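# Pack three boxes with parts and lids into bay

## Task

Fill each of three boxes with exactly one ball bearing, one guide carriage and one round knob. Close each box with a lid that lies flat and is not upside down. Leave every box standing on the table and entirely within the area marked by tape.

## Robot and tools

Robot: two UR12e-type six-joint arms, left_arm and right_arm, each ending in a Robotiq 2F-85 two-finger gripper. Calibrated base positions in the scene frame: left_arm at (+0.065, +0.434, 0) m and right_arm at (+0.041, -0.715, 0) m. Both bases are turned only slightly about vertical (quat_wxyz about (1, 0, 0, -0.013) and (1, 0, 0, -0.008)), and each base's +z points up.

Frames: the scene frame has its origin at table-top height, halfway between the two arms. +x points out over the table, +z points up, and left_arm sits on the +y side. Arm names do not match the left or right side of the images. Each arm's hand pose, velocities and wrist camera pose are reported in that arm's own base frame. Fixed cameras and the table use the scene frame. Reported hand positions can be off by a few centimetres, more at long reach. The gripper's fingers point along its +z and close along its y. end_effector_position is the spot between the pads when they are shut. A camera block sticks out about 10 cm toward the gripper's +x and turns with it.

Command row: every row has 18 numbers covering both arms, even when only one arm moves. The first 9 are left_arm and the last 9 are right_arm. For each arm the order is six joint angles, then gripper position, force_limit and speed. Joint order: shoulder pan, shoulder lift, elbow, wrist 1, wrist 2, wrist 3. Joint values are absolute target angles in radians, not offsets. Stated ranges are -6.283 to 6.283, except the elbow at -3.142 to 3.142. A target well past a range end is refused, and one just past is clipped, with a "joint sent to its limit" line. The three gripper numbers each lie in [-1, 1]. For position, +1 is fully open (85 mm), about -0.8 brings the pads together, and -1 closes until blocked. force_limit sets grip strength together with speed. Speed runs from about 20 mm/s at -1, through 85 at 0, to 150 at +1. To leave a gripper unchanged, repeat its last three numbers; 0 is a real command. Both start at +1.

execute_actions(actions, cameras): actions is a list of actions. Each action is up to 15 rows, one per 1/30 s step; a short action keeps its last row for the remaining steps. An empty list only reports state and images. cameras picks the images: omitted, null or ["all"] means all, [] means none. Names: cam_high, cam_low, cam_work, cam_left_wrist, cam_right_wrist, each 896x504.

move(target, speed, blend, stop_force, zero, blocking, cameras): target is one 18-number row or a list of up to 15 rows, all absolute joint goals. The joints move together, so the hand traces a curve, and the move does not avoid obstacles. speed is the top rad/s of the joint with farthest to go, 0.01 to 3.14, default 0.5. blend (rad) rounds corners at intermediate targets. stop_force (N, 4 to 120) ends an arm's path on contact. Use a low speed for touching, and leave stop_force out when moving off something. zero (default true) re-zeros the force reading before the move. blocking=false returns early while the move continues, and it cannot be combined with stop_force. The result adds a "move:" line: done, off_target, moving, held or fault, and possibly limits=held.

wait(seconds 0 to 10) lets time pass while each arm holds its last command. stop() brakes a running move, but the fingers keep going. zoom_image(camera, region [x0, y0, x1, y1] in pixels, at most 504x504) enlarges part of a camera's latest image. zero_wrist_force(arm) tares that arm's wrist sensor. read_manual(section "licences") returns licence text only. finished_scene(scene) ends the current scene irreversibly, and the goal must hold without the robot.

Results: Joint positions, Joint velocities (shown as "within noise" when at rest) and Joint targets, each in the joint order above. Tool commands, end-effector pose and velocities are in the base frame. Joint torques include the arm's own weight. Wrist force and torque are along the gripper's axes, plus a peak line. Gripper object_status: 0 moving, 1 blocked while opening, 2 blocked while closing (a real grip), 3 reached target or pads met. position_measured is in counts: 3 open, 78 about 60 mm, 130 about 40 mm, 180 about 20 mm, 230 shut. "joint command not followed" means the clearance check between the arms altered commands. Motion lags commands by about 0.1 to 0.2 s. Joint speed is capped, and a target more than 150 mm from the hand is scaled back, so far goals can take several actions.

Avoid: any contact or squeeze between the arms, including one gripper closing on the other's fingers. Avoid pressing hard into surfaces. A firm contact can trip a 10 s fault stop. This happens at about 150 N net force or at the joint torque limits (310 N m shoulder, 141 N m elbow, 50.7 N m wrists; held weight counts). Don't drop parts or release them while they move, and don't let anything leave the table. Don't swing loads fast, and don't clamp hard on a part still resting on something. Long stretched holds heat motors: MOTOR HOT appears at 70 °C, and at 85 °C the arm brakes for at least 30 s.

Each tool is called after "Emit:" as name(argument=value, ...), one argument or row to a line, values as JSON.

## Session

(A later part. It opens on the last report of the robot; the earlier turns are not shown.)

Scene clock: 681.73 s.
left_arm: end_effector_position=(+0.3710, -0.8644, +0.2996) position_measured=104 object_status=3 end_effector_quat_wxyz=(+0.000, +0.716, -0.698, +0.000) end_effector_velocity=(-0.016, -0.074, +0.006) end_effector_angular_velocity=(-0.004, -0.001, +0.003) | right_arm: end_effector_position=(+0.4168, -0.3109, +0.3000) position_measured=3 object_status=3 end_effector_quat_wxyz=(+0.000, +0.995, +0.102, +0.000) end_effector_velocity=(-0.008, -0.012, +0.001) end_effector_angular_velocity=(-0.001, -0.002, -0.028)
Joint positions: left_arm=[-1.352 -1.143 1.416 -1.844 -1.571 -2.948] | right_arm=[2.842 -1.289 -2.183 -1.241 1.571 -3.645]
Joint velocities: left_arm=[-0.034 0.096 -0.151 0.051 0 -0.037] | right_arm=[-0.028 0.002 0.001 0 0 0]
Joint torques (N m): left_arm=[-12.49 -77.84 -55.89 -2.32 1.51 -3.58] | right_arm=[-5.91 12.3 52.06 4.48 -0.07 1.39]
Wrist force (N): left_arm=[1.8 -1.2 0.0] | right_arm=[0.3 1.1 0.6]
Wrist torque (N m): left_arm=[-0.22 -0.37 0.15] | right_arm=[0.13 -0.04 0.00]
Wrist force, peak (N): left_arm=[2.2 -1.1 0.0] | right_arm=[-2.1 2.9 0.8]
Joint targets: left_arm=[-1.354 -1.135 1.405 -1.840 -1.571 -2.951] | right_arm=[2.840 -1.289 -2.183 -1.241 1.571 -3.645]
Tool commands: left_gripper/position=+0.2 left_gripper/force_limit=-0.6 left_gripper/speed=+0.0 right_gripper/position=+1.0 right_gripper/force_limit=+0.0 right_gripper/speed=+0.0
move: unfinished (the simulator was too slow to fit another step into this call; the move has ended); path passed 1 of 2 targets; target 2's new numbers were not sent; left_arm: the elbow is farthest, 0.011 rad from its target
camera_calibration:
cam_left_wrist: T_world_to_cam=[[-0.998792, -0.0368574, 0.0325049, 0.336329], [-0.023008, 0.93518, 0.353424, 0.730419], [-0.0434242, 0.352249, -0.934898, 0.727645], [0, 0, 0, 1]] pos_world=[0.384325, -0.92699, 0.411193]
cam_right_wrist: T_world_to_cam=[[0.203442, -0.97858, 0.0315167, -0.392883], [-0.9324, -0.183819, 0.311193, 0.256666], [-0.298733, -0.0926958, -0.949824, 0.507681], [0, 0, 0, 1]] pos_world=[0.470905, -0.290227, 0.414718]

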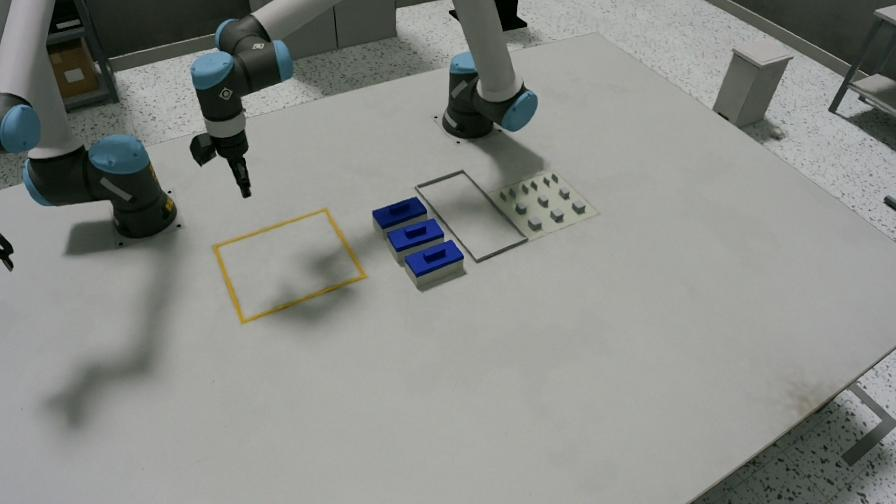

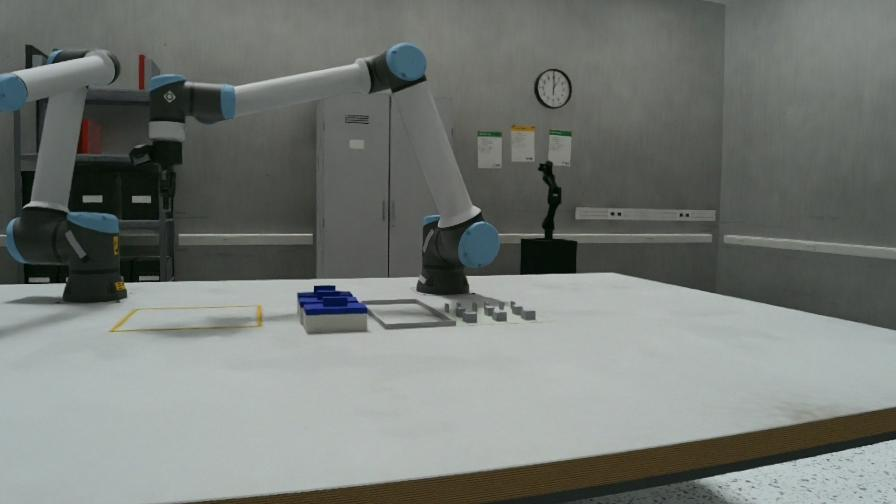

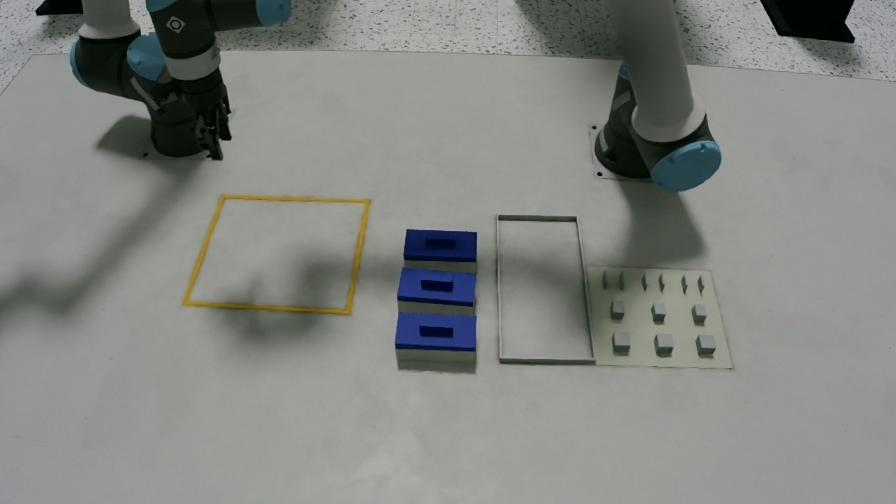

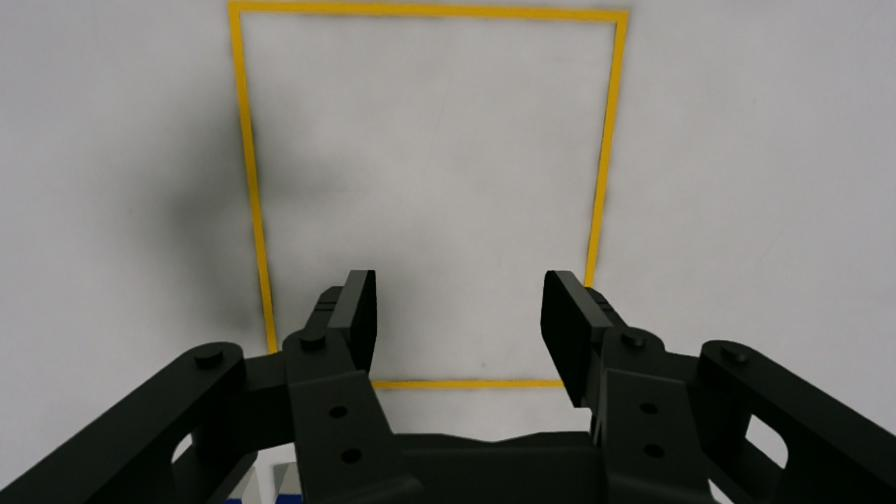

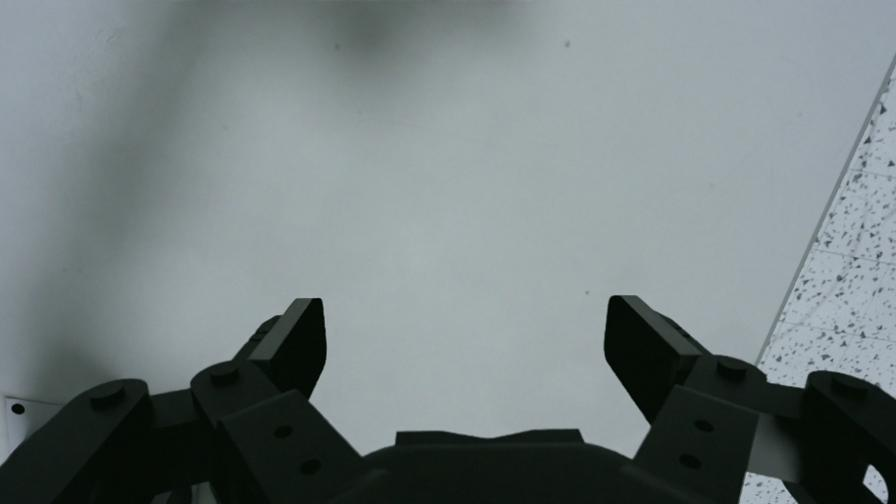

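Emit:
move(
  target=[
    [-0.8757,-1.3379,1.9815,-2.2144,-1.5708,-2.4605,0.2,-0.6,0,2.84,-1.2886,-2.183,-1.2408,1.571,-3.6454,1,0,0],
    [-0.8757,-1.3379,1.9815,-2.2144,-1.5708,-2.4605,1,-0.6,-0.5,2.84,-1.2886,-2.183,-1.2408,1.571,-3.6454,1,0,0],
  ],
  speed=0.5,
  cameras=["cam_left_wrist"],
)

Scene clock: 702.73 s.
left_arm: end_effector_position=(+0.5939, -0.4402, +0.1500) position_measured=3 object_status=0 end_effector_quat_wxyz=(+0.000, +0.712, -0.702, +0.000) | right_arm: end_effector_position=(+0.4161, -0.3118, +0.3000) position_measured=3 object_status=3 end_effector_quat_wxyz=(+0.000, +0.995, +0.101, +0.000)
Joint positions: left_arm=[-0.876 -1.338 1.982 -2.214 -1.571 -2.46] | right_arm=[2.84 -1.289 -2.183 -1.241 1.571 -3.645]
Joint velocities: within noise
Joint torques (N m): left_arm=[15.98 -73.38 -30.72 -5.56 1.87 3.01] | right_arm=[-8.82 14.1 53 4.61 -0.36 1.37]
Wrist force (N): left_arm=[0.6 -2.0 0.0] | right_arm=[0.7 0.9 0.5]
Wrist torque (N m): left_arm=[-0.43 -0.17 0.22] | right_arm=[0.12 -0.10 -0.01]
Wrist force, peak (N): left_arm=[-3.9 -3.0 1.4] | right_arm=[1.1 1.1 0.9]
Joint targets: left_arm=[-0.876 -1.338 1.982 -2.214 -1.571 -2.460] | right_arm=[2.840 -1.289 -2.183 -1.241 1.571 -3.645]
move: done
camera_calibration:
cam_left_wrist: T_world_to_cam=[[-0.999164, -0.0249252, 0.032414, 0.58498], [-0.0118781, 0.935472, 0.353201, 0.38536], [-0.039126, 0.35252, -0.934986, 0.445638], [0, 0, 0, 1]] pos_world=[0.606504, -0.503009, 0.261594]
Images, in order (width x height): cam_left_wrist 896x504.

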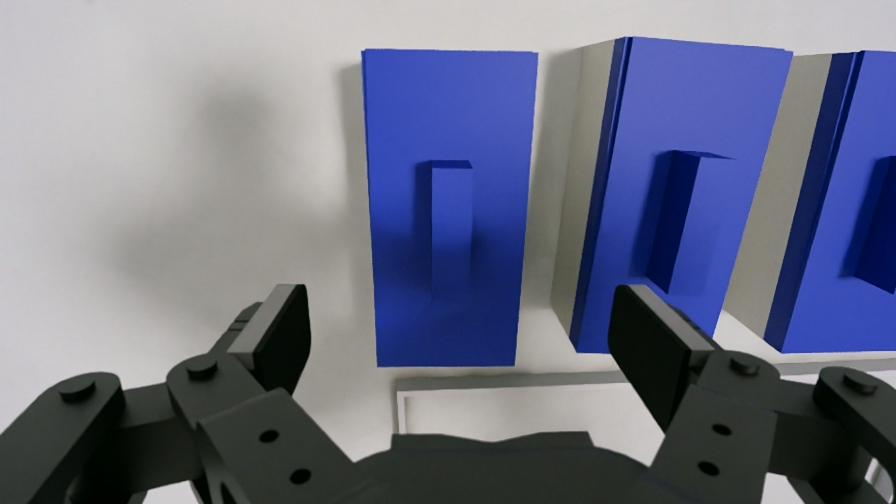

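Emit:
move(
  target=[
    [-0.8757,-1.2809,2.0173,-2.3072,-1.5708,-2.4605,1,-0.6,-0.5,2.84,-1.2886,-2.183,-1.2408,1.571,-3.6454,1,0,0],
    [-0.8757,-1.2056,2.0496,-2.4148,-1.5708,-2.4605,1,-0.6,-0.5,2.84,-1.2886,-2.183,-1.2408,1.571,-3.6454,1,0,0],
  ],
  speed=[0.15,0.08],
  stop_force=10,
  cameras=["cam_left_wrist"],
)

Emit:
move(
  target=[-0.8757,-1.2056,2.0496,-2.4148,-1.5708,-2.4605,-1,-0.6,-1,2.84,-1.2886,-2.183,-1.2408,1.571,-3.6454,1,0,0],
  cameras=["cam_left_wrist"],
)

Scene clock: 711.20 s.
left_arm: end_effector_position=(+0.5939, -0.4402, +0.0419) position_measured=3 object_status=3 end_effector_quat_wxyz=(+0.000, +0.712, -0.702, +0.000) | right_arm: end_effector_position=(+0.4161, -0.3118, +0.3000) position_measured=3 object_status=3 end_effector_quat_wxyz=(+0.000, +0.995, +0.101, +0.000)
Joint positions: left_arm=[-0.876 -1.206 2.05 -2.415 -1.571 -2.46] | right_arm=[2.84 -1.289 -2.183 -1.241 1.571 -3.645]
Joint velocities: within noise
Joint torques (N m): left_arm=[11.93 -51.27 -23.23 -5.55 1.63 2.98] | right_arm=[-1.78 14.83 52.35 4.75 0.39 1.32]
Wrist force (N): left_arm=[0.0 -2.0 0.4] | right_arm=[0.4 0.9 0.7]
Wrist torque (N m): left_arm=[-0.49 -0.06 0.16] | right_arm=[0.11 -0.05 -0.01]
Wrist force, peak (N): left_arm=[0.4 -2.6 0.5] | right_arm=[0.9 1.2 1.0]
Joint targets: left_arm=[-0.876 -1.206 2.050 -2.415 -1.571 -2.460] | right_arm=[2.840 -1.289 -2.183 -1.241 1.571 -3.645]
move: done
camera_calibration:
cam_left_wrist: T_world_to_cam=[[-0.999164, -0.0249252, 0.032414, 0.588486], [-0.0118781, 0.935472, 0.353201, 0.423448], [-0.039126, 0.35252, -0.934986, 0.344531], [0, 0, 0, 1]] pos_world=[0.606504, -0.502909, 0.153494]
Images, in order (width x height): cam_left_wrist 896x504.

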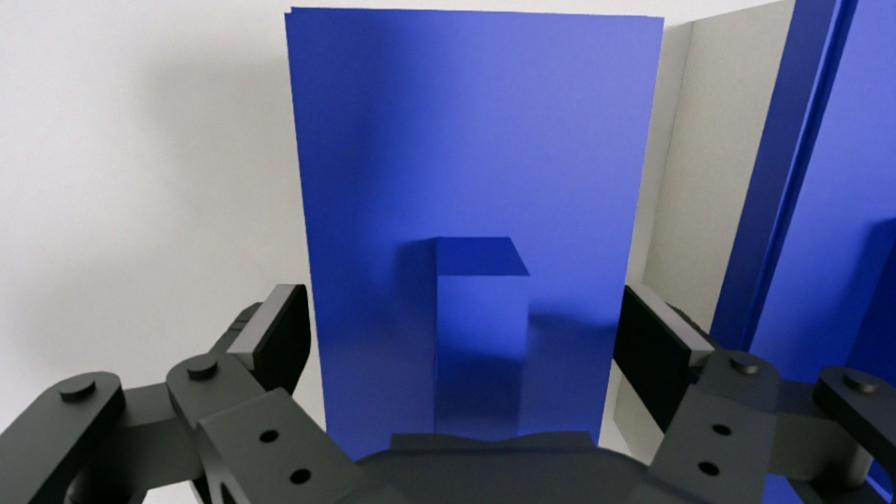

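Scene clock: 712.37 s.
left_arm: end_effector_position=(+0.5939, -0.4402, +0.0419) position_measured=50 object_status=0 end_effector_quat_wxyz=(+0.000, +0.712, -0.702, +0.000) | right_arm: end_effector_position=(+0.4161, -0.3118, +0.3000) position_measured=3 object_status=3 end_effector_quat_wxyz=(+0.000, +0.995, +0.101, +0.000)
Joint positions: left_arm=[-0.876 -1.206 2.05 -2.415 -1.571 -2.46] | right_arm=[2.84 -1.289 -2.183 -1.241 1.571 -3.645]
Joint velocities: within noise
Joint torques (N m): left_arm=[11.94 -53.23 -26.79 -4.99 1.52 2.78] | right_arm=[-1.8 17.35 52.08 5.19 -0.23 1.7]
Wrist force (N): left_arm=[-3.8 0.5 -14.6] | right_arm=[0.6 0.7 0.5]
Wrist torque (N m): left_arm=[-0.55 -0.10 0.08] | right_arm=[0.08 -0.10 -0.01]
Wrist force, peak (N): left_arm=[-3.8 0.5 -14.6] | right_arm=[0.5 1.0 1.0]
Joint targets: left_arm=[-0.876 -1.206 2.050 -2.415 -1.571 -2.460] | right_arm=[2.840 -1.289 -2.183 -1.241 1.571 -3.645]
move: done
camera_calibration:
cam_left_wrist: T_world_to_cam=[[-0.999164, -0.0249252, 0.032414, 0.588486], [-0.0118781, 0.935472, 0.353201, 0.423448], [-0.039126, 0.35252, -0.934986, 0.344531], [0, 0, 0, 1]] pos_world=[0.606504, -0.502909, 0.153494]
Images, in order (width x height): cam_left_wrist 896x504.

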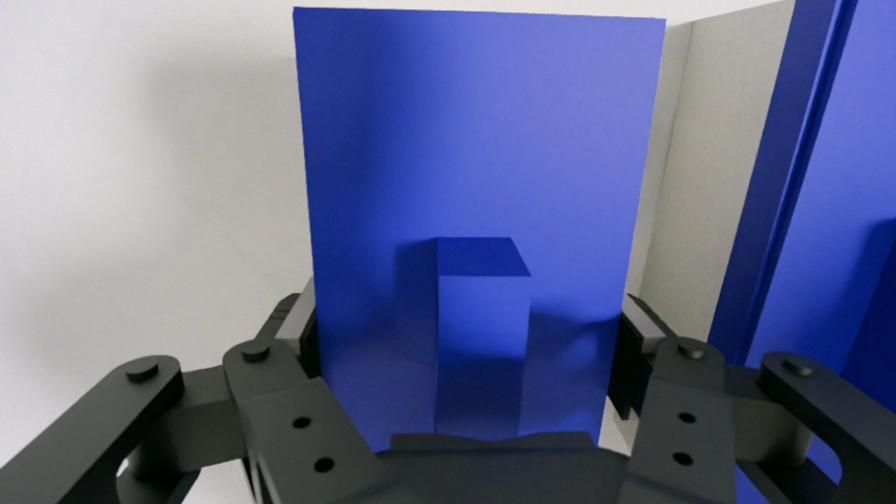

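Emit:
move(
  target=[-0.8757,-1.2809,2.0173,-2.3072,-1.5708,-2.4605,-1,-0.6,-1,2.84,-1.2886,-2.183,-1.2408,1.571,-3.6454,1,0,0],
  speed=0.1,
  cameras=["cam_left_wrist","cam_low"],
)

Scene clock: 715.73 s.
left_arm: end_effector_position=(+0.5939, -0.4402, +0.1000) position_measured=50 object_status=2 end_effector_quat_wxyz=(+0.000, +0.712, -0.702, +0.000) | right_arm: end_effector_position=(+0.4161, -0.3118, +0.3000) position_measured=3 object_status=3 end_effector_quat_wxyz=(+0.000, +0.995, +0.101, +0.000)
Joint positions: left_arm=[-0.876 -1.281 2.017 -2.307 -1.571 -2.46] | right_arm=[2.84 -1.289 -2.183 -1.241 1.571 -3.645]
Joint velocities: within noise
Joint torques (N m): left_arm=[9.66 -79.59 -51.42 -2.73 1.49 2.96] | right_arm=[0.69 13.39 52.63 4.89 -0.36 1.46]
Wrist force (N): left_arm=[0.1 -1.8 4.6] | right_arm=[0.3 0.8 0.6]
Wrist torque (N m): left_arm=[-0.42 -0.06 0.19] | right_arm=[0.10 -0.04 -0.01]
Wrist force, peak (N): left_arm=[-4.2 0.0 -14.3] | right_arm=[0.9 1.1 0.9]
Joint targets: left_arm=[-0.876 -1.281 2.017 -2.307 -1.571 -2.460] | right_arm=[2.840 -1.289 -2.183 -1.241 1.571 -3.645]
move: done
camera_calibration:
cam_left_wrist: T_world_to_cam=[[-0.99916, -0.0249588, 0.032508, 0.586564], [-0.0118764, 0.935472, 0.353202, 0.402925], [-0.0392258, 0.352519, -0.934982, 0.398912], [0, 0, 0, 1]] pos_world=[0.606504, -0.502909, 0.211594]
Images, in order (width x height): cam_low 896x504, cam_left_wrist 896x504.

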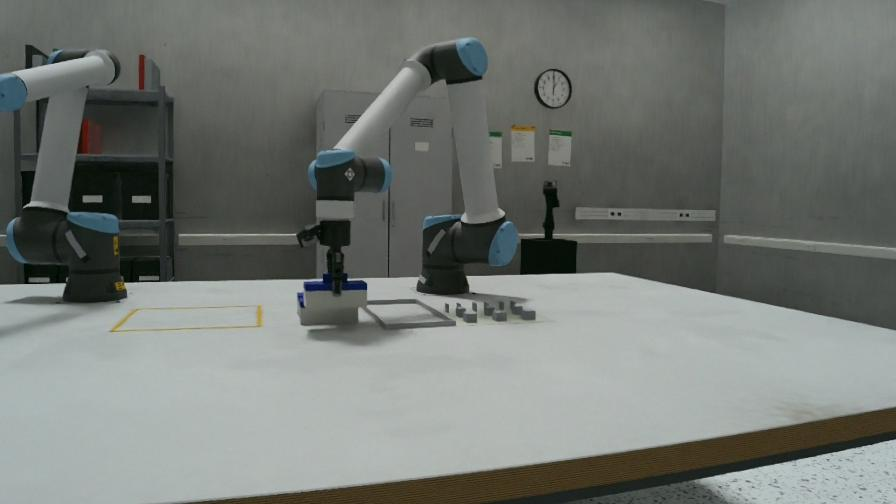

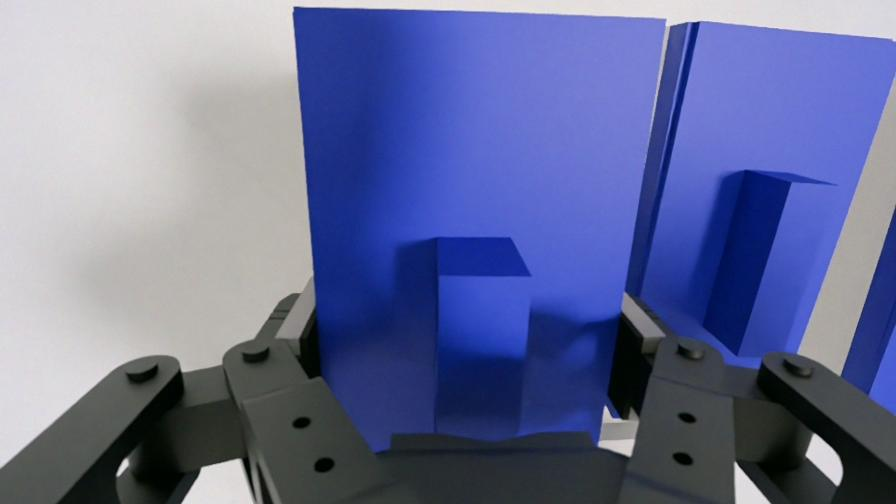

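Emit:
move(
  target=[
    [-0.8757,-1.3379,1.9815,-2.2144,-1.5708,-2.4605,-1,-0.6,-1,2.84,-1.2886,-2.183,-1.2408,1.571,-3.6454,1,0,0],
    [-1.3511,-1.0262,1.5199,-2.0645,-1.5708,-2.9479,-1,-0.6,-1,2.84,-1.2886,-2.183,-1.2408,1.571,-3.6454,1,0,0],
    [-1.3511,-0.9576,1.5686,-2.1818,-1.5708,-2.9479,-1,-0.6,-1,2.84,-1.2886,-2.183,-1.2408,1.571,-3.6454,1,0,0],
  ],
  speed=[0.15,0.3,0.1],
  blend=[0.02,0.03,0],
  cameras=["cam_left_wrist","cam_work"],
)

Emit:
move(
  target=[-1.3511,-0.9186,1.5861,-2.2383,-1.5708,-2.9479,-1,-0.6,-1,2.84,-1.2886,-2.183,-1.2408,1.571,-3.6454,1,0,0],
  speed=0.015,
  stop_force=6,
  cameras=["cam_left_wrist"],
)

Scene clock: 722.73 s.
left_arm: end_effector_position=(+0.3750, -0.8800, +0.0700) position_measured=50 object_status=2 end_effector_quat_wxyz=(+0.000, +0.716, -0.698, +0.000) | right_arm: end_effector_position=(+0.4161, -0.3118, +0.3000) position_measured=3 object_status=3 end_effector_quat_wxyz=(+0.000, +0.995, +0.101, +0.000)
Joint positions: left_arm=[-1.351 -0.958 1.569 -2.182 -1.571 -2.948] | right_arm=[2.84 -1.289 -2.183 -1.241 1.571 -3.645]
Joint velocities: within noise
Joint torques (N m): left_arm=[-15.93 -82.28 -30.83 -6.42 1.22 -3.7] | right_arm=[4.69 14.02 53.99 5.48 -0.23 0.97]
Wrist force (N): left_arm=[0.0 -2.0 4.8] | right_arm=[0.8 1.2 0.9]
Wrist torque (N m): left_arm=[-0.46 -0.10 0.20] | right_arm=[0.15 -0.11 -0.01]
Wrist force, peak (N): left_arm=[0.3 -1.9 5.5] | right_arm=[1.2 1.0 0.9]
Joint targets: left_arm=[-1.351 -0.958 1.569 -2.182 -1.571 -2.948] | right_arm=[2.840 -1.289 -2.183 -1.241 1.571 -3.645]
move: done
camera_calibration:
cam_left_wrist: T_world_to_cam=[[-0.998789, -0.0369452, 0.0324819, 0.34713], [-0.0231119, 0.935288, 0.353133, 0.826406], [-0.0434264, 0.351954, -0.935009, 0.518498], [0, 0, 0, 1]] pos_world=[0.388326, -0.94259, 0.181694]
Images, in order (width x height): cam_work 896x504, cam_left_wrist 896x504.

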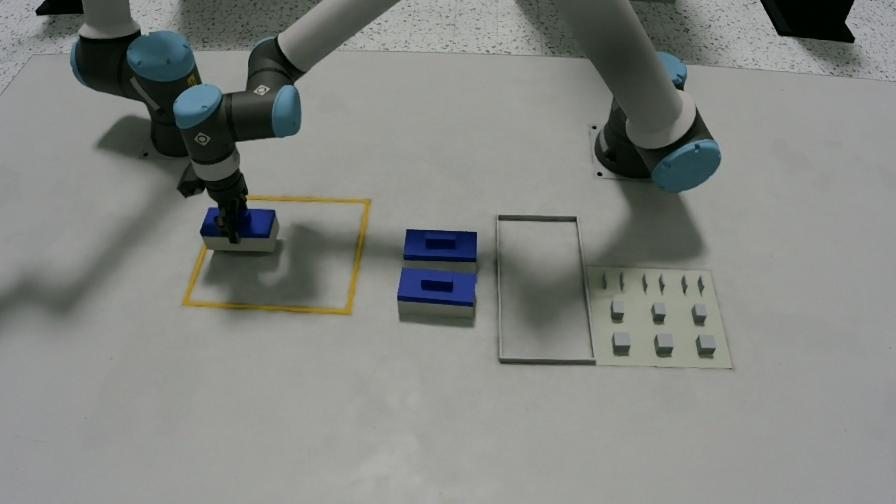

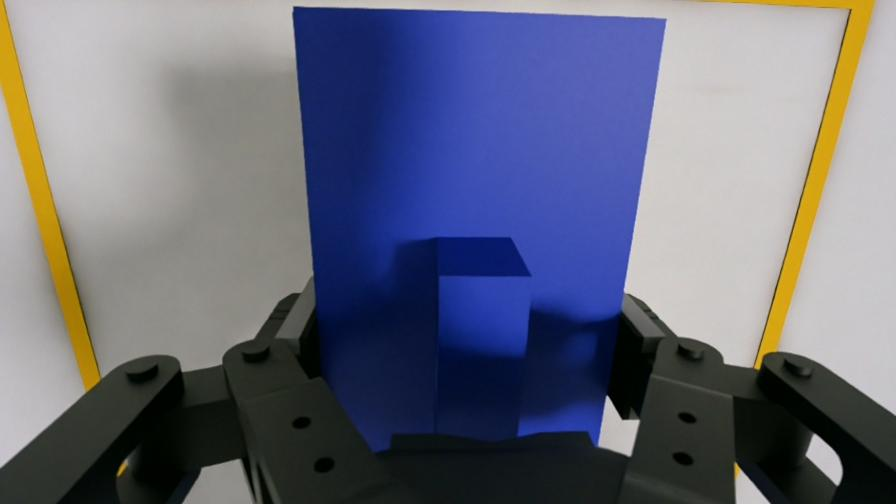

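Scene clock: 726.77 s.
left_arm: end_effector_position=(+0.3750, -0.8802, +0.0427) position_measured=50 object_status=2 end_effector_quat_wxyz=(+0.000, +0.716, -0.698, +0.000) | right_arm: end_effector_position=(+0.4161, -0.3118, +0.3000) position_measured=3 object_status=3 end_effector_quat_wxyz=(+0.000, +0.995, +0.101, +0.000)
Joint positions: left_arm=[-1.351 -0.931 1.581 -2.22 -1.571 -2.948] | right_arm=[2.84 -1.289 -2.183 -1.241 1.571 -3.645]
Joint velocities: within noise
Joint torques (N m): left_arm=[-13.83 -106.15 -49.82 -3.27 1.11 -3.34] | right_arm=[4.64 12.24 54.33 5.31 -0.26 1.04]
Wrist force (N): left_arm=[1.1 -1.9 0.1] | right_arm=[0.7 0.8 1.0]
Wrist torque (N m): left_arm=[-0.53 -0.16 0.16] | right_arm=[0.08 -0.11 -0.01]
Wrist force, peak (N): left_arm=[-5.7 -1.3 -17.1] | right_arm=[0.9 1.2 0.8]
Joint targets: left_arm=[-1.351 -0.931 1.581 -2.220 -1.571 -2.948] | right_arm=[2.840 -1.289 -2.183 -1.241 1.571 -3.645]
move: contact (left_arm); left_arm: the wrist 1 is farthest, 0.018 rad from its target
camera_calibration:
cam_left_wrist: T_world_to_cam=[[-0.998789, -0.0369429, 0.0324784, 0.348015], [-0.0231069, 0.935255, 0.353221, 0.836222], [-0.0434245, 0.352043, -0.934976, 0.493026], [0, 0, 0, 1]] pos_world=[0.388326, -0.94279, 0.154294]
Images, in order (width x height): cam_left_wrist 896x504.

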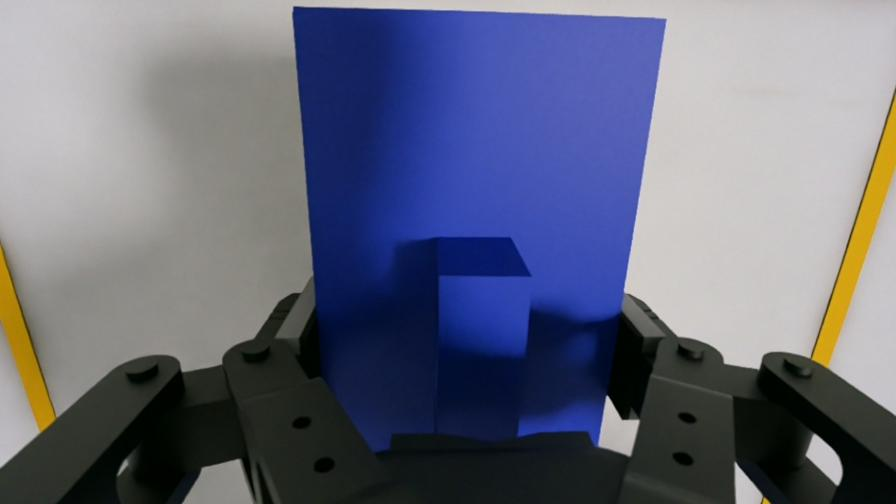

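Emit:
move(
  target=[
    [-1.3511,-0.931,1.581,-2.22,-1.5708,-2.9479,1,-0.6,-1,2.84,-1.2886,-2.183,-1.2408,1.571,-3.6454,1,0,0],
    [-1.3511,-0.9576,1.5686,-2.1818,-1.5708,-2.9479,1,-0.6,-1,2.84,-1.2886,-2.183,-1.2408,1.571,-3.6454,1,0,0],
    [-1.3511,-1.0262,1.5199,-2.0645,-1.5708,-2.9479,1,-0.6,-1,2.84,-1.2886,-2.183,-1.2408,1.571,-3.6454,1,0,0],
    [-1.0066,-1.4528,2.1235,-2.2415,-1.5708,-2.5414,1,-0.6,-1,2.84,-1.2886,-2.183,-1.2408,1.571,-3.6454,1,0,0],
  ],
  speed=[0.05,0.1,0.2,0.4],
  cameras=["cam_left_wrist","cam_work"],
)

Scene clock: 736.77 s.
left_arm: end_effector_position=(+0.4892, -0.4476, +0.1500) position_measured=3 object_status=3 end_effector_quat_wxyz=(+0.000, +0.694, -0.720, +0.000) | right_arm: end_effector_position=(+0.4161, -0.3118, +0.3000) position_measured=3 object_status=3 end_effector_quat_wxyz=(+0.000, +0.995, +0.101, +0.000)
Joint positions: left_arm=[-1.007 -1.453 2.123 -2.241 -1.571 -2.541] | right_arm=[2.84 -1.289 -2.183 -1.241 1.571 -3.645]
Joint velocities: within noise
Joint torques (N m): left_arm=[15.98 -63.38 -26.93 -6.3 0.93 3.21] | right_arm=[2.66 13.25 53.62 5.25 -0.3 1.01]
Wrist force (N): left_arm=[0.2 -1.7 0.4] | right_arm=[0.5 0.8 0.3]
Wrist torque (N m): left_arm=[-0.40 -0.15 0.18] | right_arm=[0.08 -0.07 -0.01]
Wrist force, peak (N): left_arm=[-0.3 -1.8 3.9] | right_arm=[0.7 1.2 1.0]
Joint targets: left_arm=[-1.007 -1.453 2.124 -2.241 -1.571 -2.541] | right_arm=[2.840 -1.289 -2.183 -1.241 1.571 -3.645]
move: done
camera_calibration:
cam_left_wrist: T_world_to_cam=[[-0.999162, 0.024961, 0.0324415, 0.50256], [0.0348223, 0.93492, 0.353145, 0.367892], [-0.0215154, 0.353979, -0.935006, 0.436165], [0, 0, 0, 1]] pos_world=[0.498712, -0.510887, 0.261594]
Images, in order (width x height): cam_work 896x504, cam_left_wrist 896x504.

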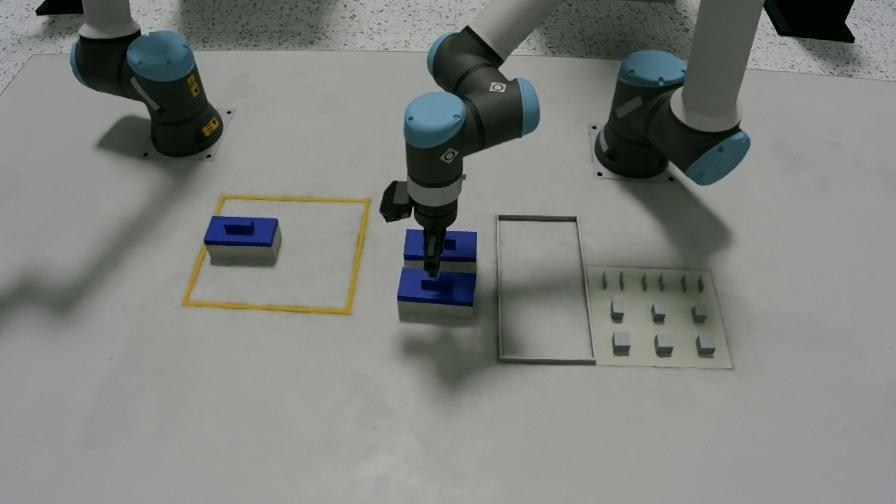

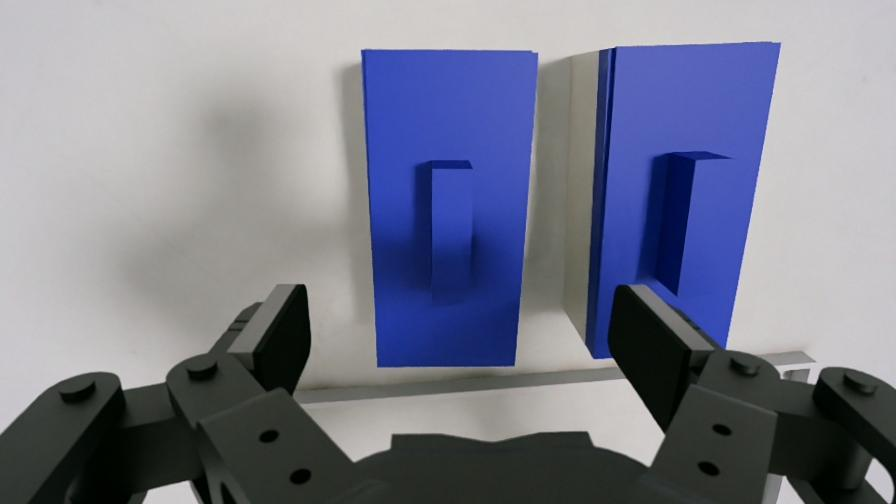

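Emit:
move(
  target=[
    [-1.0066,-1.3817,2.1657,-2.3548,-1.5708,-2.5414,1,-0.6,-1,2.84,-1.2886,-2.183,-1.2408,1.571,-3.6454,1,0,0],
    [-1.0066,-1.3032,2.1974,-2.465,-1.5708,-2.5414,1,-0.6,-1,2.84,-1.2886,-2.183,-1.2408,1.571,-3.6454,1,0,0],
  ],
  speed=[0.15,0.08],
  stop_force=10,
  cameras=["cam_left_wrist"],
)

Emit:
move(
  target=[-1.0066,-1.3032,2.1974,-2.465,-1.5708,-2.5414,-1,-0.6,-1,2.84,-1.2886,-2.183,-1.2408,1.571,-3.6454,1,0,0],
  cameras=["cam_left_wrist"],
)

Scene clock: 743.07 s.
left_arm: end_effector_position=(+0.4892, -0.4475, +0.0420) position_measured=3 object_status=3 end_effector_quat_wxyz=(+0.000, +0.694, -0.720, +0.000) | right_arm: end_effector_position=(+0.4161, -0.3118, +0.3000) position_measured=3 object_status=3 end_effector_quat_wxyz=(+0.000, +0.995, +0.101, +0.000)
Joint positions: left_arm=[-1.007 -1.303 2.197 -2.465 -1.571 -2.541] | right_arm=[2.84 -1.289 -2.183 -1.241 1.571 -3.645]
Joint velocities: within noise
Joint torques (N m): left_arm=[14.35 -40.93 -22.09 -5.86 1.25 2.88] | right_arm=[4.22 17.02 54.38 5.9 -0.2 1.23]
Wrist force (N): left_arm=[0.2 -1.8 -0.1] | right_arm=[0.1 1.0 0.7]
Wrist torque (N m): left_arm=[-0.38 -0.10 0.22] | right_arm=[0.13 0.00 -0.01]
Wrist force, peak (N): left_arm=[0.4 -2.0 -1.3] | right_arm=[1.2 1.1 0.6]
Joint targets: left_arm=[-1.007 -1.303 2.197 -2.465 -1.571 -2.541] | right_arm=[2.840 -1.289 -2.183 -1.241 1.571 -3.645]
move: done
camera_calibration:
cam_left_wrist: T_world_to_cam=[[-0.999162, 0.024961, 0.0324415, 0.506058], [0.0348223, 0.93492, 0.353145, 0.405845], [-0.0215154, 0.353979, -0.935006, 0.335114], [0, 0, 0, 1]] pos_world=[0.498712, -0.510687, 0.153594]
Images, in order (width x height): cam_left_wrist 896x504.

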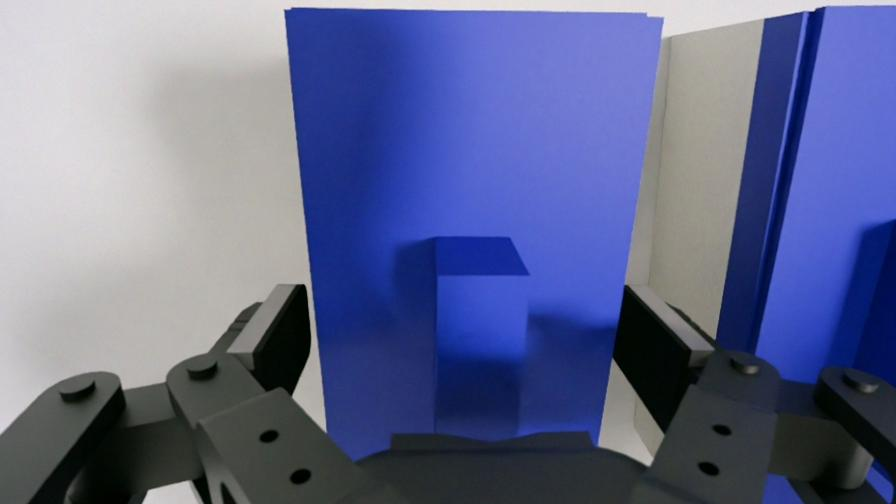

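Scene clock: 744.23 s.
left_arm: end_effector_position=(+0.4892, -0.4475, +0.0420) position_measured=50 object_status=0 end_effector_quat_wxyz=(+0.000, +0.694, -0.720, +0.000) | right_arm: end_effector_position=(+0.4161, -0.3118, +0.3000) position_measured=3 object_status=3 end_effector_quat_wxyz=(+0.000, +0.995, +0.101, +0.000)
Joint positions: left_arm=[-1.007 -1.303 2.197 -2.465 -1.571 -2.541] | right_arm=[2.84 -1.289 -2.183 -1.241 1.571 -3.645]
Joint velocities: within noise
Joint torques (N m): left_arm=[11.71 -41.29 -24.07 -4.82 1.33 2.98] | right_arm=[4.33 13.02 53.89 5.8 -0.23 1.19]
Wrist force (N): left_arm=[-4.0 0.4 -15.3] | right_arm=[0.6 1.0 0.4]
Wrist torque (N m): left_arm=[-0.47 -0.13 0.16] | right_arm=[0.12 -0.08 -0.01]
Wrist force, peak (N): left_arm=[-3.5 0.0 -15.7] | right_arm=[0.9 1.2 0.8]
Joint targets: left_arm=[-1.007 -1.303 2.197 -2.465 -1.571 -2.541] | right_arm=[2.840 -1.289 -2.183 -1.241 1.571 -3.645]
move: done
camera_calibration:
cam_left_wrist: T_world_to_cam=[[-0.999162, 0.024961, 0.0324415, 0.506058], [0.0348223, 0.93492, 0.353145, 0.405845], [-0.0215154, 0.353979, -0.935006, 0.335114], [0, 0, 0, 1]] pos_world=[0.498712, -0.510687, 0.153594]
Images, in order (width x height): cam_left_wrist 896x504.

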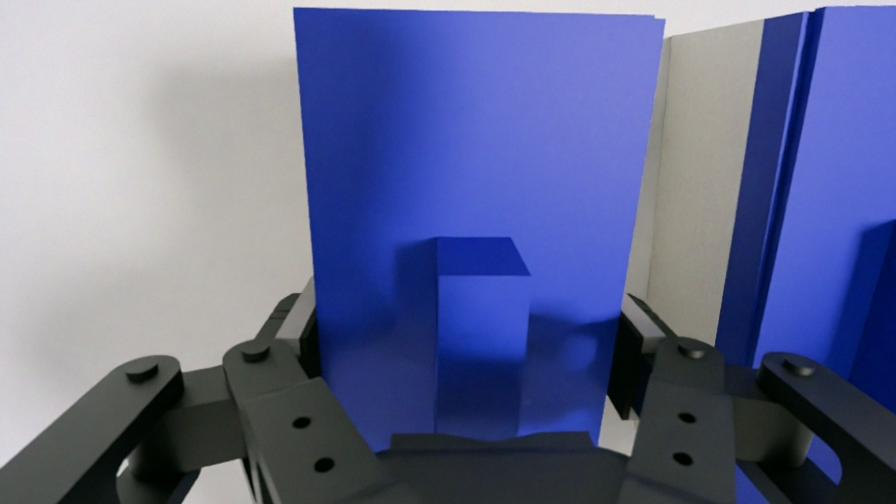

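Emit:
move(
  target=[
    [-1.0066,-1.3817,2.1657,-2.3548,-1.5708,-2.5414,-1,-0.6,-1,2.84,-1.2886,-2.183,-1.2408,1.571,-3.6454,1,0,0],
    [-1.0066,-1.4528,2.1235,-2.2415,-1.5708,-2.5414,-1,-0.6,-1,2.84,-1.2886,-2.183,-1.2408,1.571,-3.6454,1,0,0],
    [-1.2188,-1.1804,1.7607,-2.1511,-1.5708,-2.8156,-1,-0.6,-1,2.84,-1.2886,-2.183,-1.2408,1.571,-3.6454,1,0,0],
    [-1.2188,-1.1,1.8106,-2.2814,-1.5708,-2.8156,-1,-0.6,-1,2.84,-1.2886,-2.183,-1.2408,1.571,-3.6454,1,0,0],
  ],
  speed=[0.1,0.2,0.25,0.1],
  blend=[0.02,0.03,0.03,0],
  cameras=["cam_left_wrist","cam_work"],
)

Emit:
move(
  target=[-1.2188,-1.0545,1.8286,-2.3449,-1.5708,-2.8156,-1,-0.6,-1,2.84,-1.2886,-2.183,-1.2408,1.571,-3.6454,1,0,0],
  speed=0.015,
  stop_force=6,
  cameras=[],
)

Scene clock: 753.07 s.
left_arm: end_effector_position=(+0.4500, -0.7200, +0.0701) position_measured=50 object_status=2 end_effector_quat_wxyz=(+0.000, +0.716, -0.698, +0.000) | right_arm: end_effector_position=(+0.4161, -0.3118, +0.3000) position_measured=3 object_status=3 end_effector_quat_wxyz=(+0.000, +0.995, +0.101, +0.000)
Joint positions: left_arm=[-1.219 -1.1 1.811 -2.281 -1.571 -2.816] | right_arm=[2.84 -1.289 -2.183 -1.241 1.571 -3.645]
Joint velocities: within noise
Joint torques (N m): left_arm=[-16.3 -68.88 -26.66 -6.59 0.94 -3.8] | right_arm=[4.33 15.88 54.68 5.37 -0.33 1]
Wrist force (N): left_arm=[0.3 -2.1 4.5] | right_arm=[0.9 0.9 0.8]
Wrist torque (N m): left_arm=[-0.42 -0.15 0.17] | right_arm=[0.10 -0.14 -0.01]
Wrist force, peak (N): left_arm=[-4.0 0.5 -15.7] | right_arm=[0.7 1.3 1.2]
Joint targets: left_arm=[-1.219 -1.100 1.811 -2.281 -1.571 -2.816] | right_arm=[2.840 -1.289 -2.183 -1.241 1.571 -3.645]
move: done
camera_calibration:
cam_left_wrist: T_world_to_cam=[[-0.998789, -0.0369452, 0.0324819, 0.42795], [-0.0231119, 0.935288, 0.353133, 0.678493], [-0.0434264, 0.351954, -0.935009, 0.465442], [0, 0, 0, 1]] pos_world=[0.463326, -0.78259, 0.181694]
Images, in order (width x height): cam_work 896x504, cam_left_wrist 896x504.

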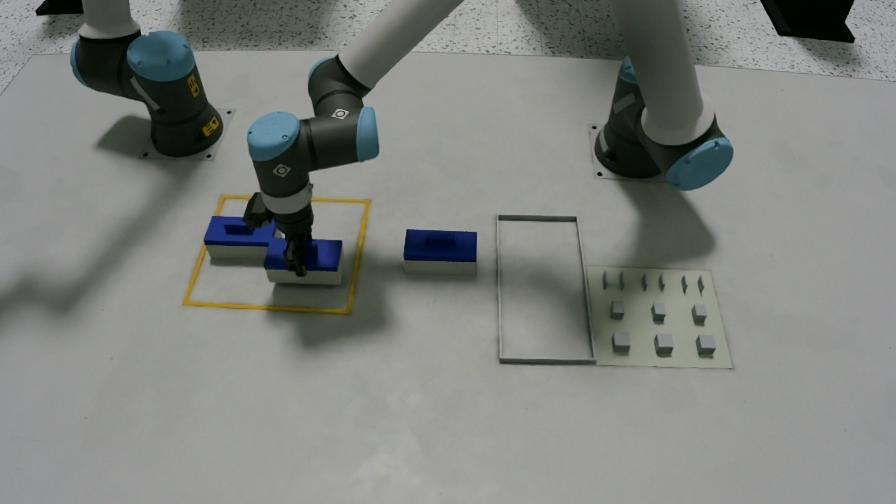

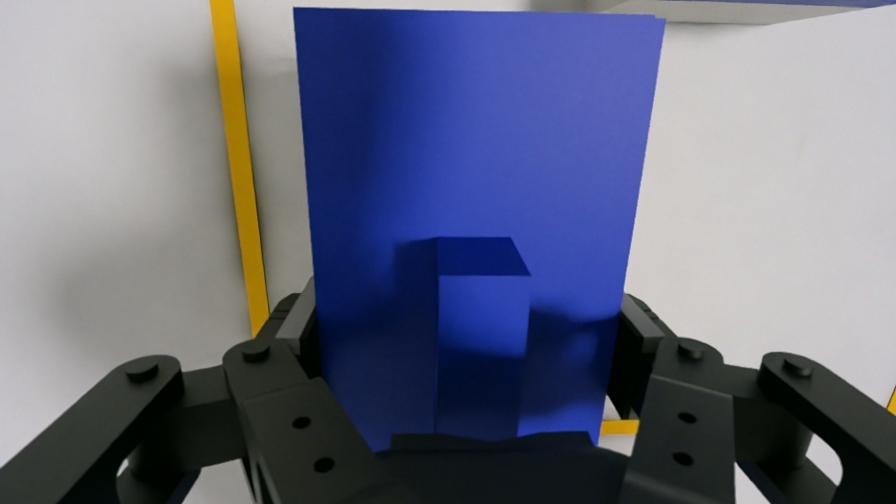

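Scene clock: 757.43 s.
left_arm: end_effector_position=(+0.4501, -0.7202, +0.0426) position_measured=50 object_status=2 end_effector_quat_wxyz=(+0.000, +0.716, -0.698, +0.000) | right_arm: end_effector_position=(+0.4161, -0.3118, +0.3000) position_measured=3 object_status=3 end_effector_quat_wxyz=(+0.000, +0.995, +0.101, +0.000)
Joint positions: left_arm=[-1.219 -1.069 1.823 -2.325 -1.571 -2.816] | right_arm=[2.84 -1.289 -2.183 -1.241 1.571 -3.645]
Joint velocities: within noise
Joint torques (N m): left_arm=[-14.7 -95.46 -47.2 -3.63 0.9 -3.32] | right_arm=[3.15 16.38 54.99 5.9 -0.26 1.14]
Wrist force (N): left_arm=[1.0 -1.8 2.1] | right_arm=[0.6 0.9 1.0]
Wrist torque (N m): left_arm=[-0.43 -0.18 0.16] | right_arm=[0.10 -0.09 -0.02]
Wrist force, peak (N): left_arm=[-5.0 -0.4 -17.5] | right_arm=[0.5 1.3 0.8]
Joint targets: left_arm=[-1.219 -1.069 1.823 -2.325 -1.571 -2.816] | right_arm=[2.840 -1.289 -2.183 -1.241 1.571 -3.645]
move: contact (left_arm); left_arm: the wrist 1 is farthest, 0.020 rad from its target
No camera images: "cameras" was empty.

Emit:
move(
  target=[
    [-1.2188,-1.069,1.823,-2.325,-1.5708,-2.8156,1,-0.6,-1,2.84,-1.2886,-2.183,-1.2408,1.571,-3.6454,1,0,0],
    [-1.2188,-1.1,1.8106,-2.2814,-1.5708,-2.8156,1,-0.6,-1,2.84,-1.2886,-2.183,-1.2408,1.571,-3.6454,1,0,0],
    [-1.2188,-1.1804,1.7607,-2.1511,-1.5708,-2.8156,1,-0.6,-1,2.84,-1.2886,-2.183,-1.2408,1.571,-3.6454,1,0,0],
    [-1.1644,-1.5712,2.2514,-2.251,-1.5708,-2.7552,1,-0.6,-1,2.84,-1.2886,-2.183,-1.2408,1.571,-3.6454,1,0,0],
  ],
  speed=[0.05,0.1,0.2,0.4],
  cameras=["cam_left_wrist","cam_work"],
)

Emit:
move(
  target=[
    [-1.1644,-1.4917,2.2979,-2.377,-1.5708,-2.7552,1,-0.6,-1,2.84,-1.2886,-2.183,-1.2408,1.571,-3.6454,1,0,0],
    [-1.1644,-1.4016,2.3334,-2.5026,-1.5708,-2.7552,1,-0.6,-1,2.84,-1.2886,-2.183,-1.2408,1.571,-3.6454,1,0,0],
  ],
  speed=[0.15,0.08],
  stop_force=10,
  cameras=["cam_left_wrist"],
)

Emit:
move(
  target=[-1.1644,-1.4016,2.3334,-2.5026,-1.5708,-2.7552,-1,-0.6,-1,2.84,-1.2886,-2.183,-1.2408,1.571,-3.6454,1,0,0],
  cameras=["cam_left_wrist"],
)

Scene clock: 768.67 s.
left_arm: end_effector_position=(+0.3829, -0.4493, +0.1500) position_measured=3 object_status=3 end_effector_quat_wxyz=(+0.000, +0.714, -0.700, +0.000) | right_arm: end_effector_position=(+0.4161, -0.3118, +0.3000) position_measured=3 object_status=3 end_effector_quat_wxyz=(+0.000, +0.995, +0.101, +0.000)
Joint positions: left_arm=[-1.164 -1.571 2.251 -2.251 -1.571 -2.755] | right_arm=[2.84 -1.289 -2.183 -1.241 1.571 -3.645]
Joint velocities: within noise
Joint torques (N m): left_arm=[16.45 -51.19 -26.03 -6.07 0.68 3.1] | right_arm=[5.24 13.57 55.1 5.86 -0.09 1.44]
Wrist force (N): left_arm=[-0.3 -2.0 0.4] | right_arm=[0.6 0.8 0.7]
Wrist torque (N m): left_arm=[-0.42 0.02 0.09] | right_arm=[0.08 -0.09 -0.01]
Wrist force, peak (N): left_arm=[0.1 -1.6 4.2] | right_arm=[1.1 1.3 0.9]
Joint targets: left_arm=[-1.164 -1.571 2.251 -2.251 -1.571 -2.755] | right_arm=[2.840 -1.289 -2.183 -1.241 1.571 -3.645]
move: done
camera_calibration:
cam_left_wrist: T_world_to_cam=[[-0.998996, -0.0309689, 0.0323839, 0.371193], [-0.017551, 0.935414, 0.353119, 0.393413], [-0.0412281, 0.352195, -0.935018, 0.441207], [0, 0, 0, 1]] pos_world=[0.395915, -0.5119, 0.261594]
Images, in order (width x height): cam_work 896x504, cam_left_wrist 896x504.

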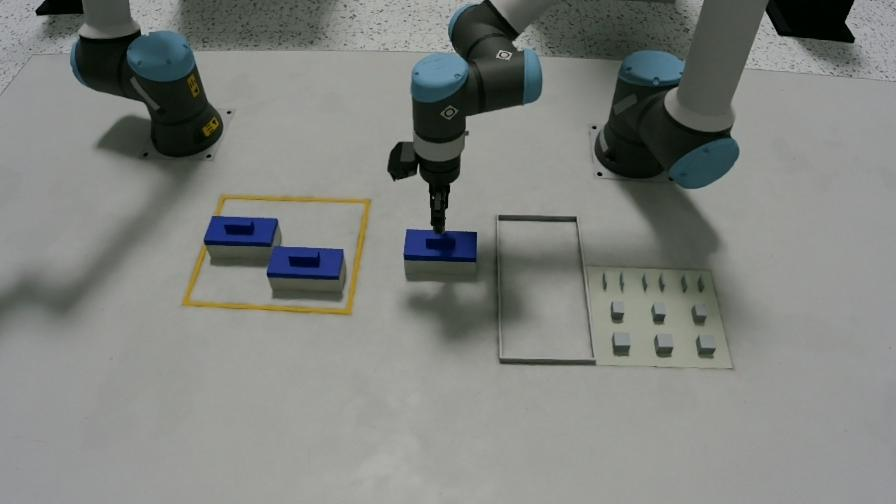

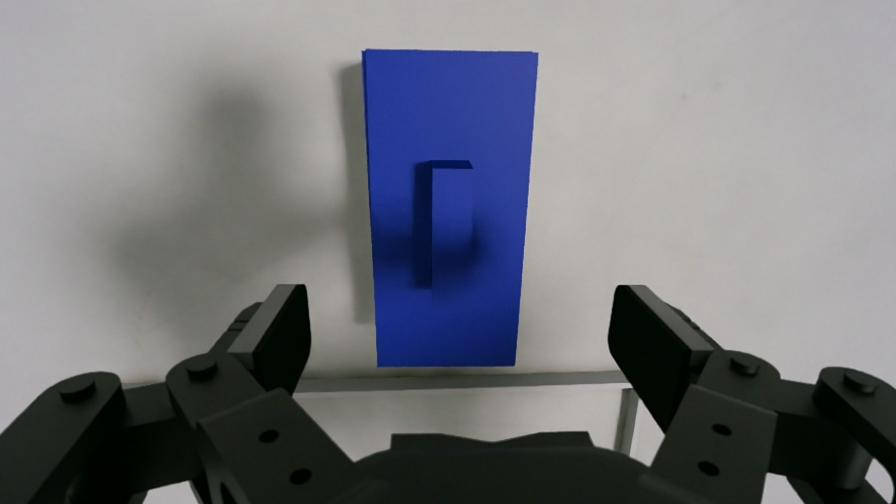

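Scene clock: 772.00 s.
left_arm: end_effector_position=(+0.3829, -0.4491, +0.0419) position_measured=3 object_status=3 end_effector_quat_wxyz=(+0.000, +0.714, -0.700, +0.000) | right_arm: end_effector_position=(+0.4161, -0.3118, +0.3000) position_measured=3 object_status=3 end_effector_quat_wxyz=(+0.000, +0.995, +0.101, +0.000)
Joint positions: left_arm=[-1.164 -1.402 2.333 -2.503 -1.571 -2.755] | right_arm=[2.84 -1.289 -2.183 -1.241 1.571 -3.645]
Joint velocities: within noise
Joint torques (N m): left_arm=[13.35 -31.7 -20.05 -5.61 1.09 2.97] | right_arm=[3.52 12.59 55.5 6.39 -0.49 1.01]
Wrist force (N): left_arm=[-0.1 -1.9 0.4] | right_arm=[0.5 0.8 0.4]
Wrist torque (N m): left_arm=[-0.41 -0.05 0.11] | right_arm=[0.08 -0.07 -0.01]
Wrist force, peak (N): left_arm=[0.0 -2.5 0.4] | right_arm=[0.5 1.2 1.2]
Joint targets: left_arm=[-1.164 -1.402 2.333 -2.503 -1.571 -2.755] | right_arm=[2.840 -1.289 -2.183 -1.241 1.571 -3.645]
move: done
camera_calibration:
cam_left_wrist: T_world_to_cam=[[-0.998992, -0.0310003, 0.032475, 0.374565], [-0.0175443, 0.93538, 0.353208, 0.431456], [-0.041326, 0.352282, -0.934981, 0.340169], [0, 0, 0, 1]] pos_world=[0.395815, -0.5118, 0.153494]
Images, in order (width x height): cam_left_wrist 896x504.

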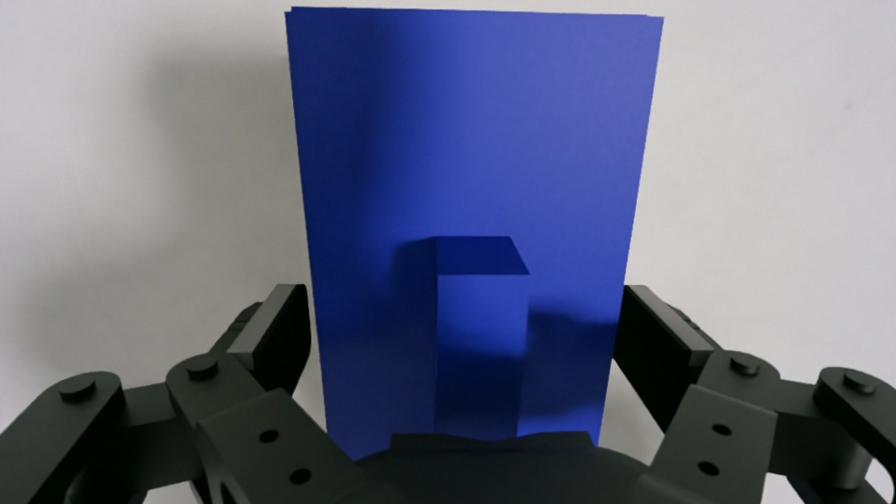

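Scene clock: 773.17 s.
left_arm: end_effector_position=(+0.3829, -0.4491, +0.0419) position_measured=50 object_status=0 end_effector_quat_wxyz=(+0.000, +0.714, -0.700, +0.000) | right_arm: end_effector_position=(+0.4161, -0.3118, +0.3000) position_measured=3 object_status=3 end_effector_quat_wxyz=(+0.000, +0.995, +0.101, +0.000)
Joint positions: left_arm=[-1.164 -1.402 2.333 -2.503 -1.571 -2.755] | right_arm=[2.84 -1.289 -2.183 -1.241 1.571 -3.645]
Joint velocities: within noise
Joint torques (N m): left_arm=[12.28 -31.52 -22.27 -4.59 0.82 2.83] | right_arm=[3.56 14.87 56.24 5.93 -0.4 1.32]
Wrist force (N): left_arm=[-5.7 -0.5 -17.9] | right_arm=[0.3 0.9 0.7]
Wrist torque (N m): left_arm=[-0.52 -0.05 0.02] | right_arm=[0.10 -0.05 -0.01]
Wrist force, peak (N): left_arm=[-5.1 -0.6 -18.2] | right_arm=[1.1 0.8 1.0]
Joint targets: left_arm=[-1.164 -1.402 2.333 -2.503 -1.571 -2.755] | right_arm=[2.840 -1.289 -2.183 -1.241 1.571 -3.645]
move: done
camera_calibration:
cam_left_wrist: T_world_to_cam=[[-0.998992, -0.0310003, 0.032475, 0.374565], [-0.0175443, 0.93538, 0.353208, 0.431456], [-0.041326, 0.352282, -0.934981, 0.340169], [0, 0, 0, 1]] pos_world=[0.395815, -0.5118, 0.153494]
Images, in order (width x height): cam_left_wrist 896x504.

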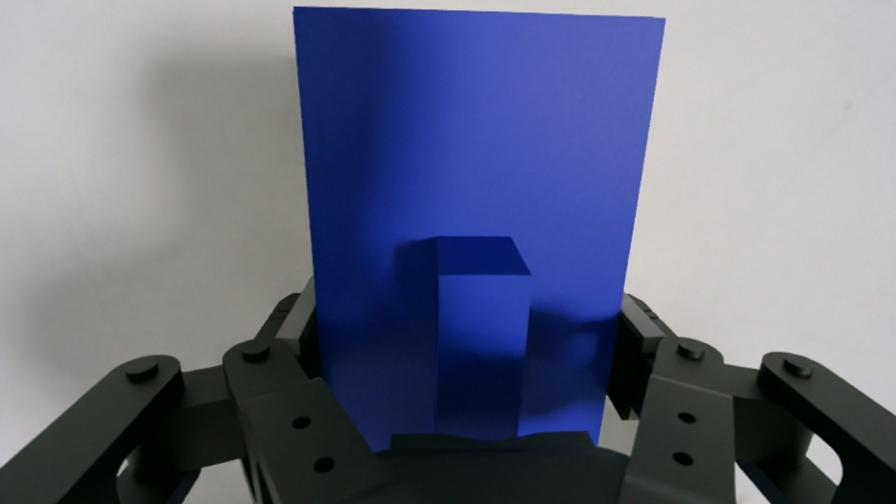

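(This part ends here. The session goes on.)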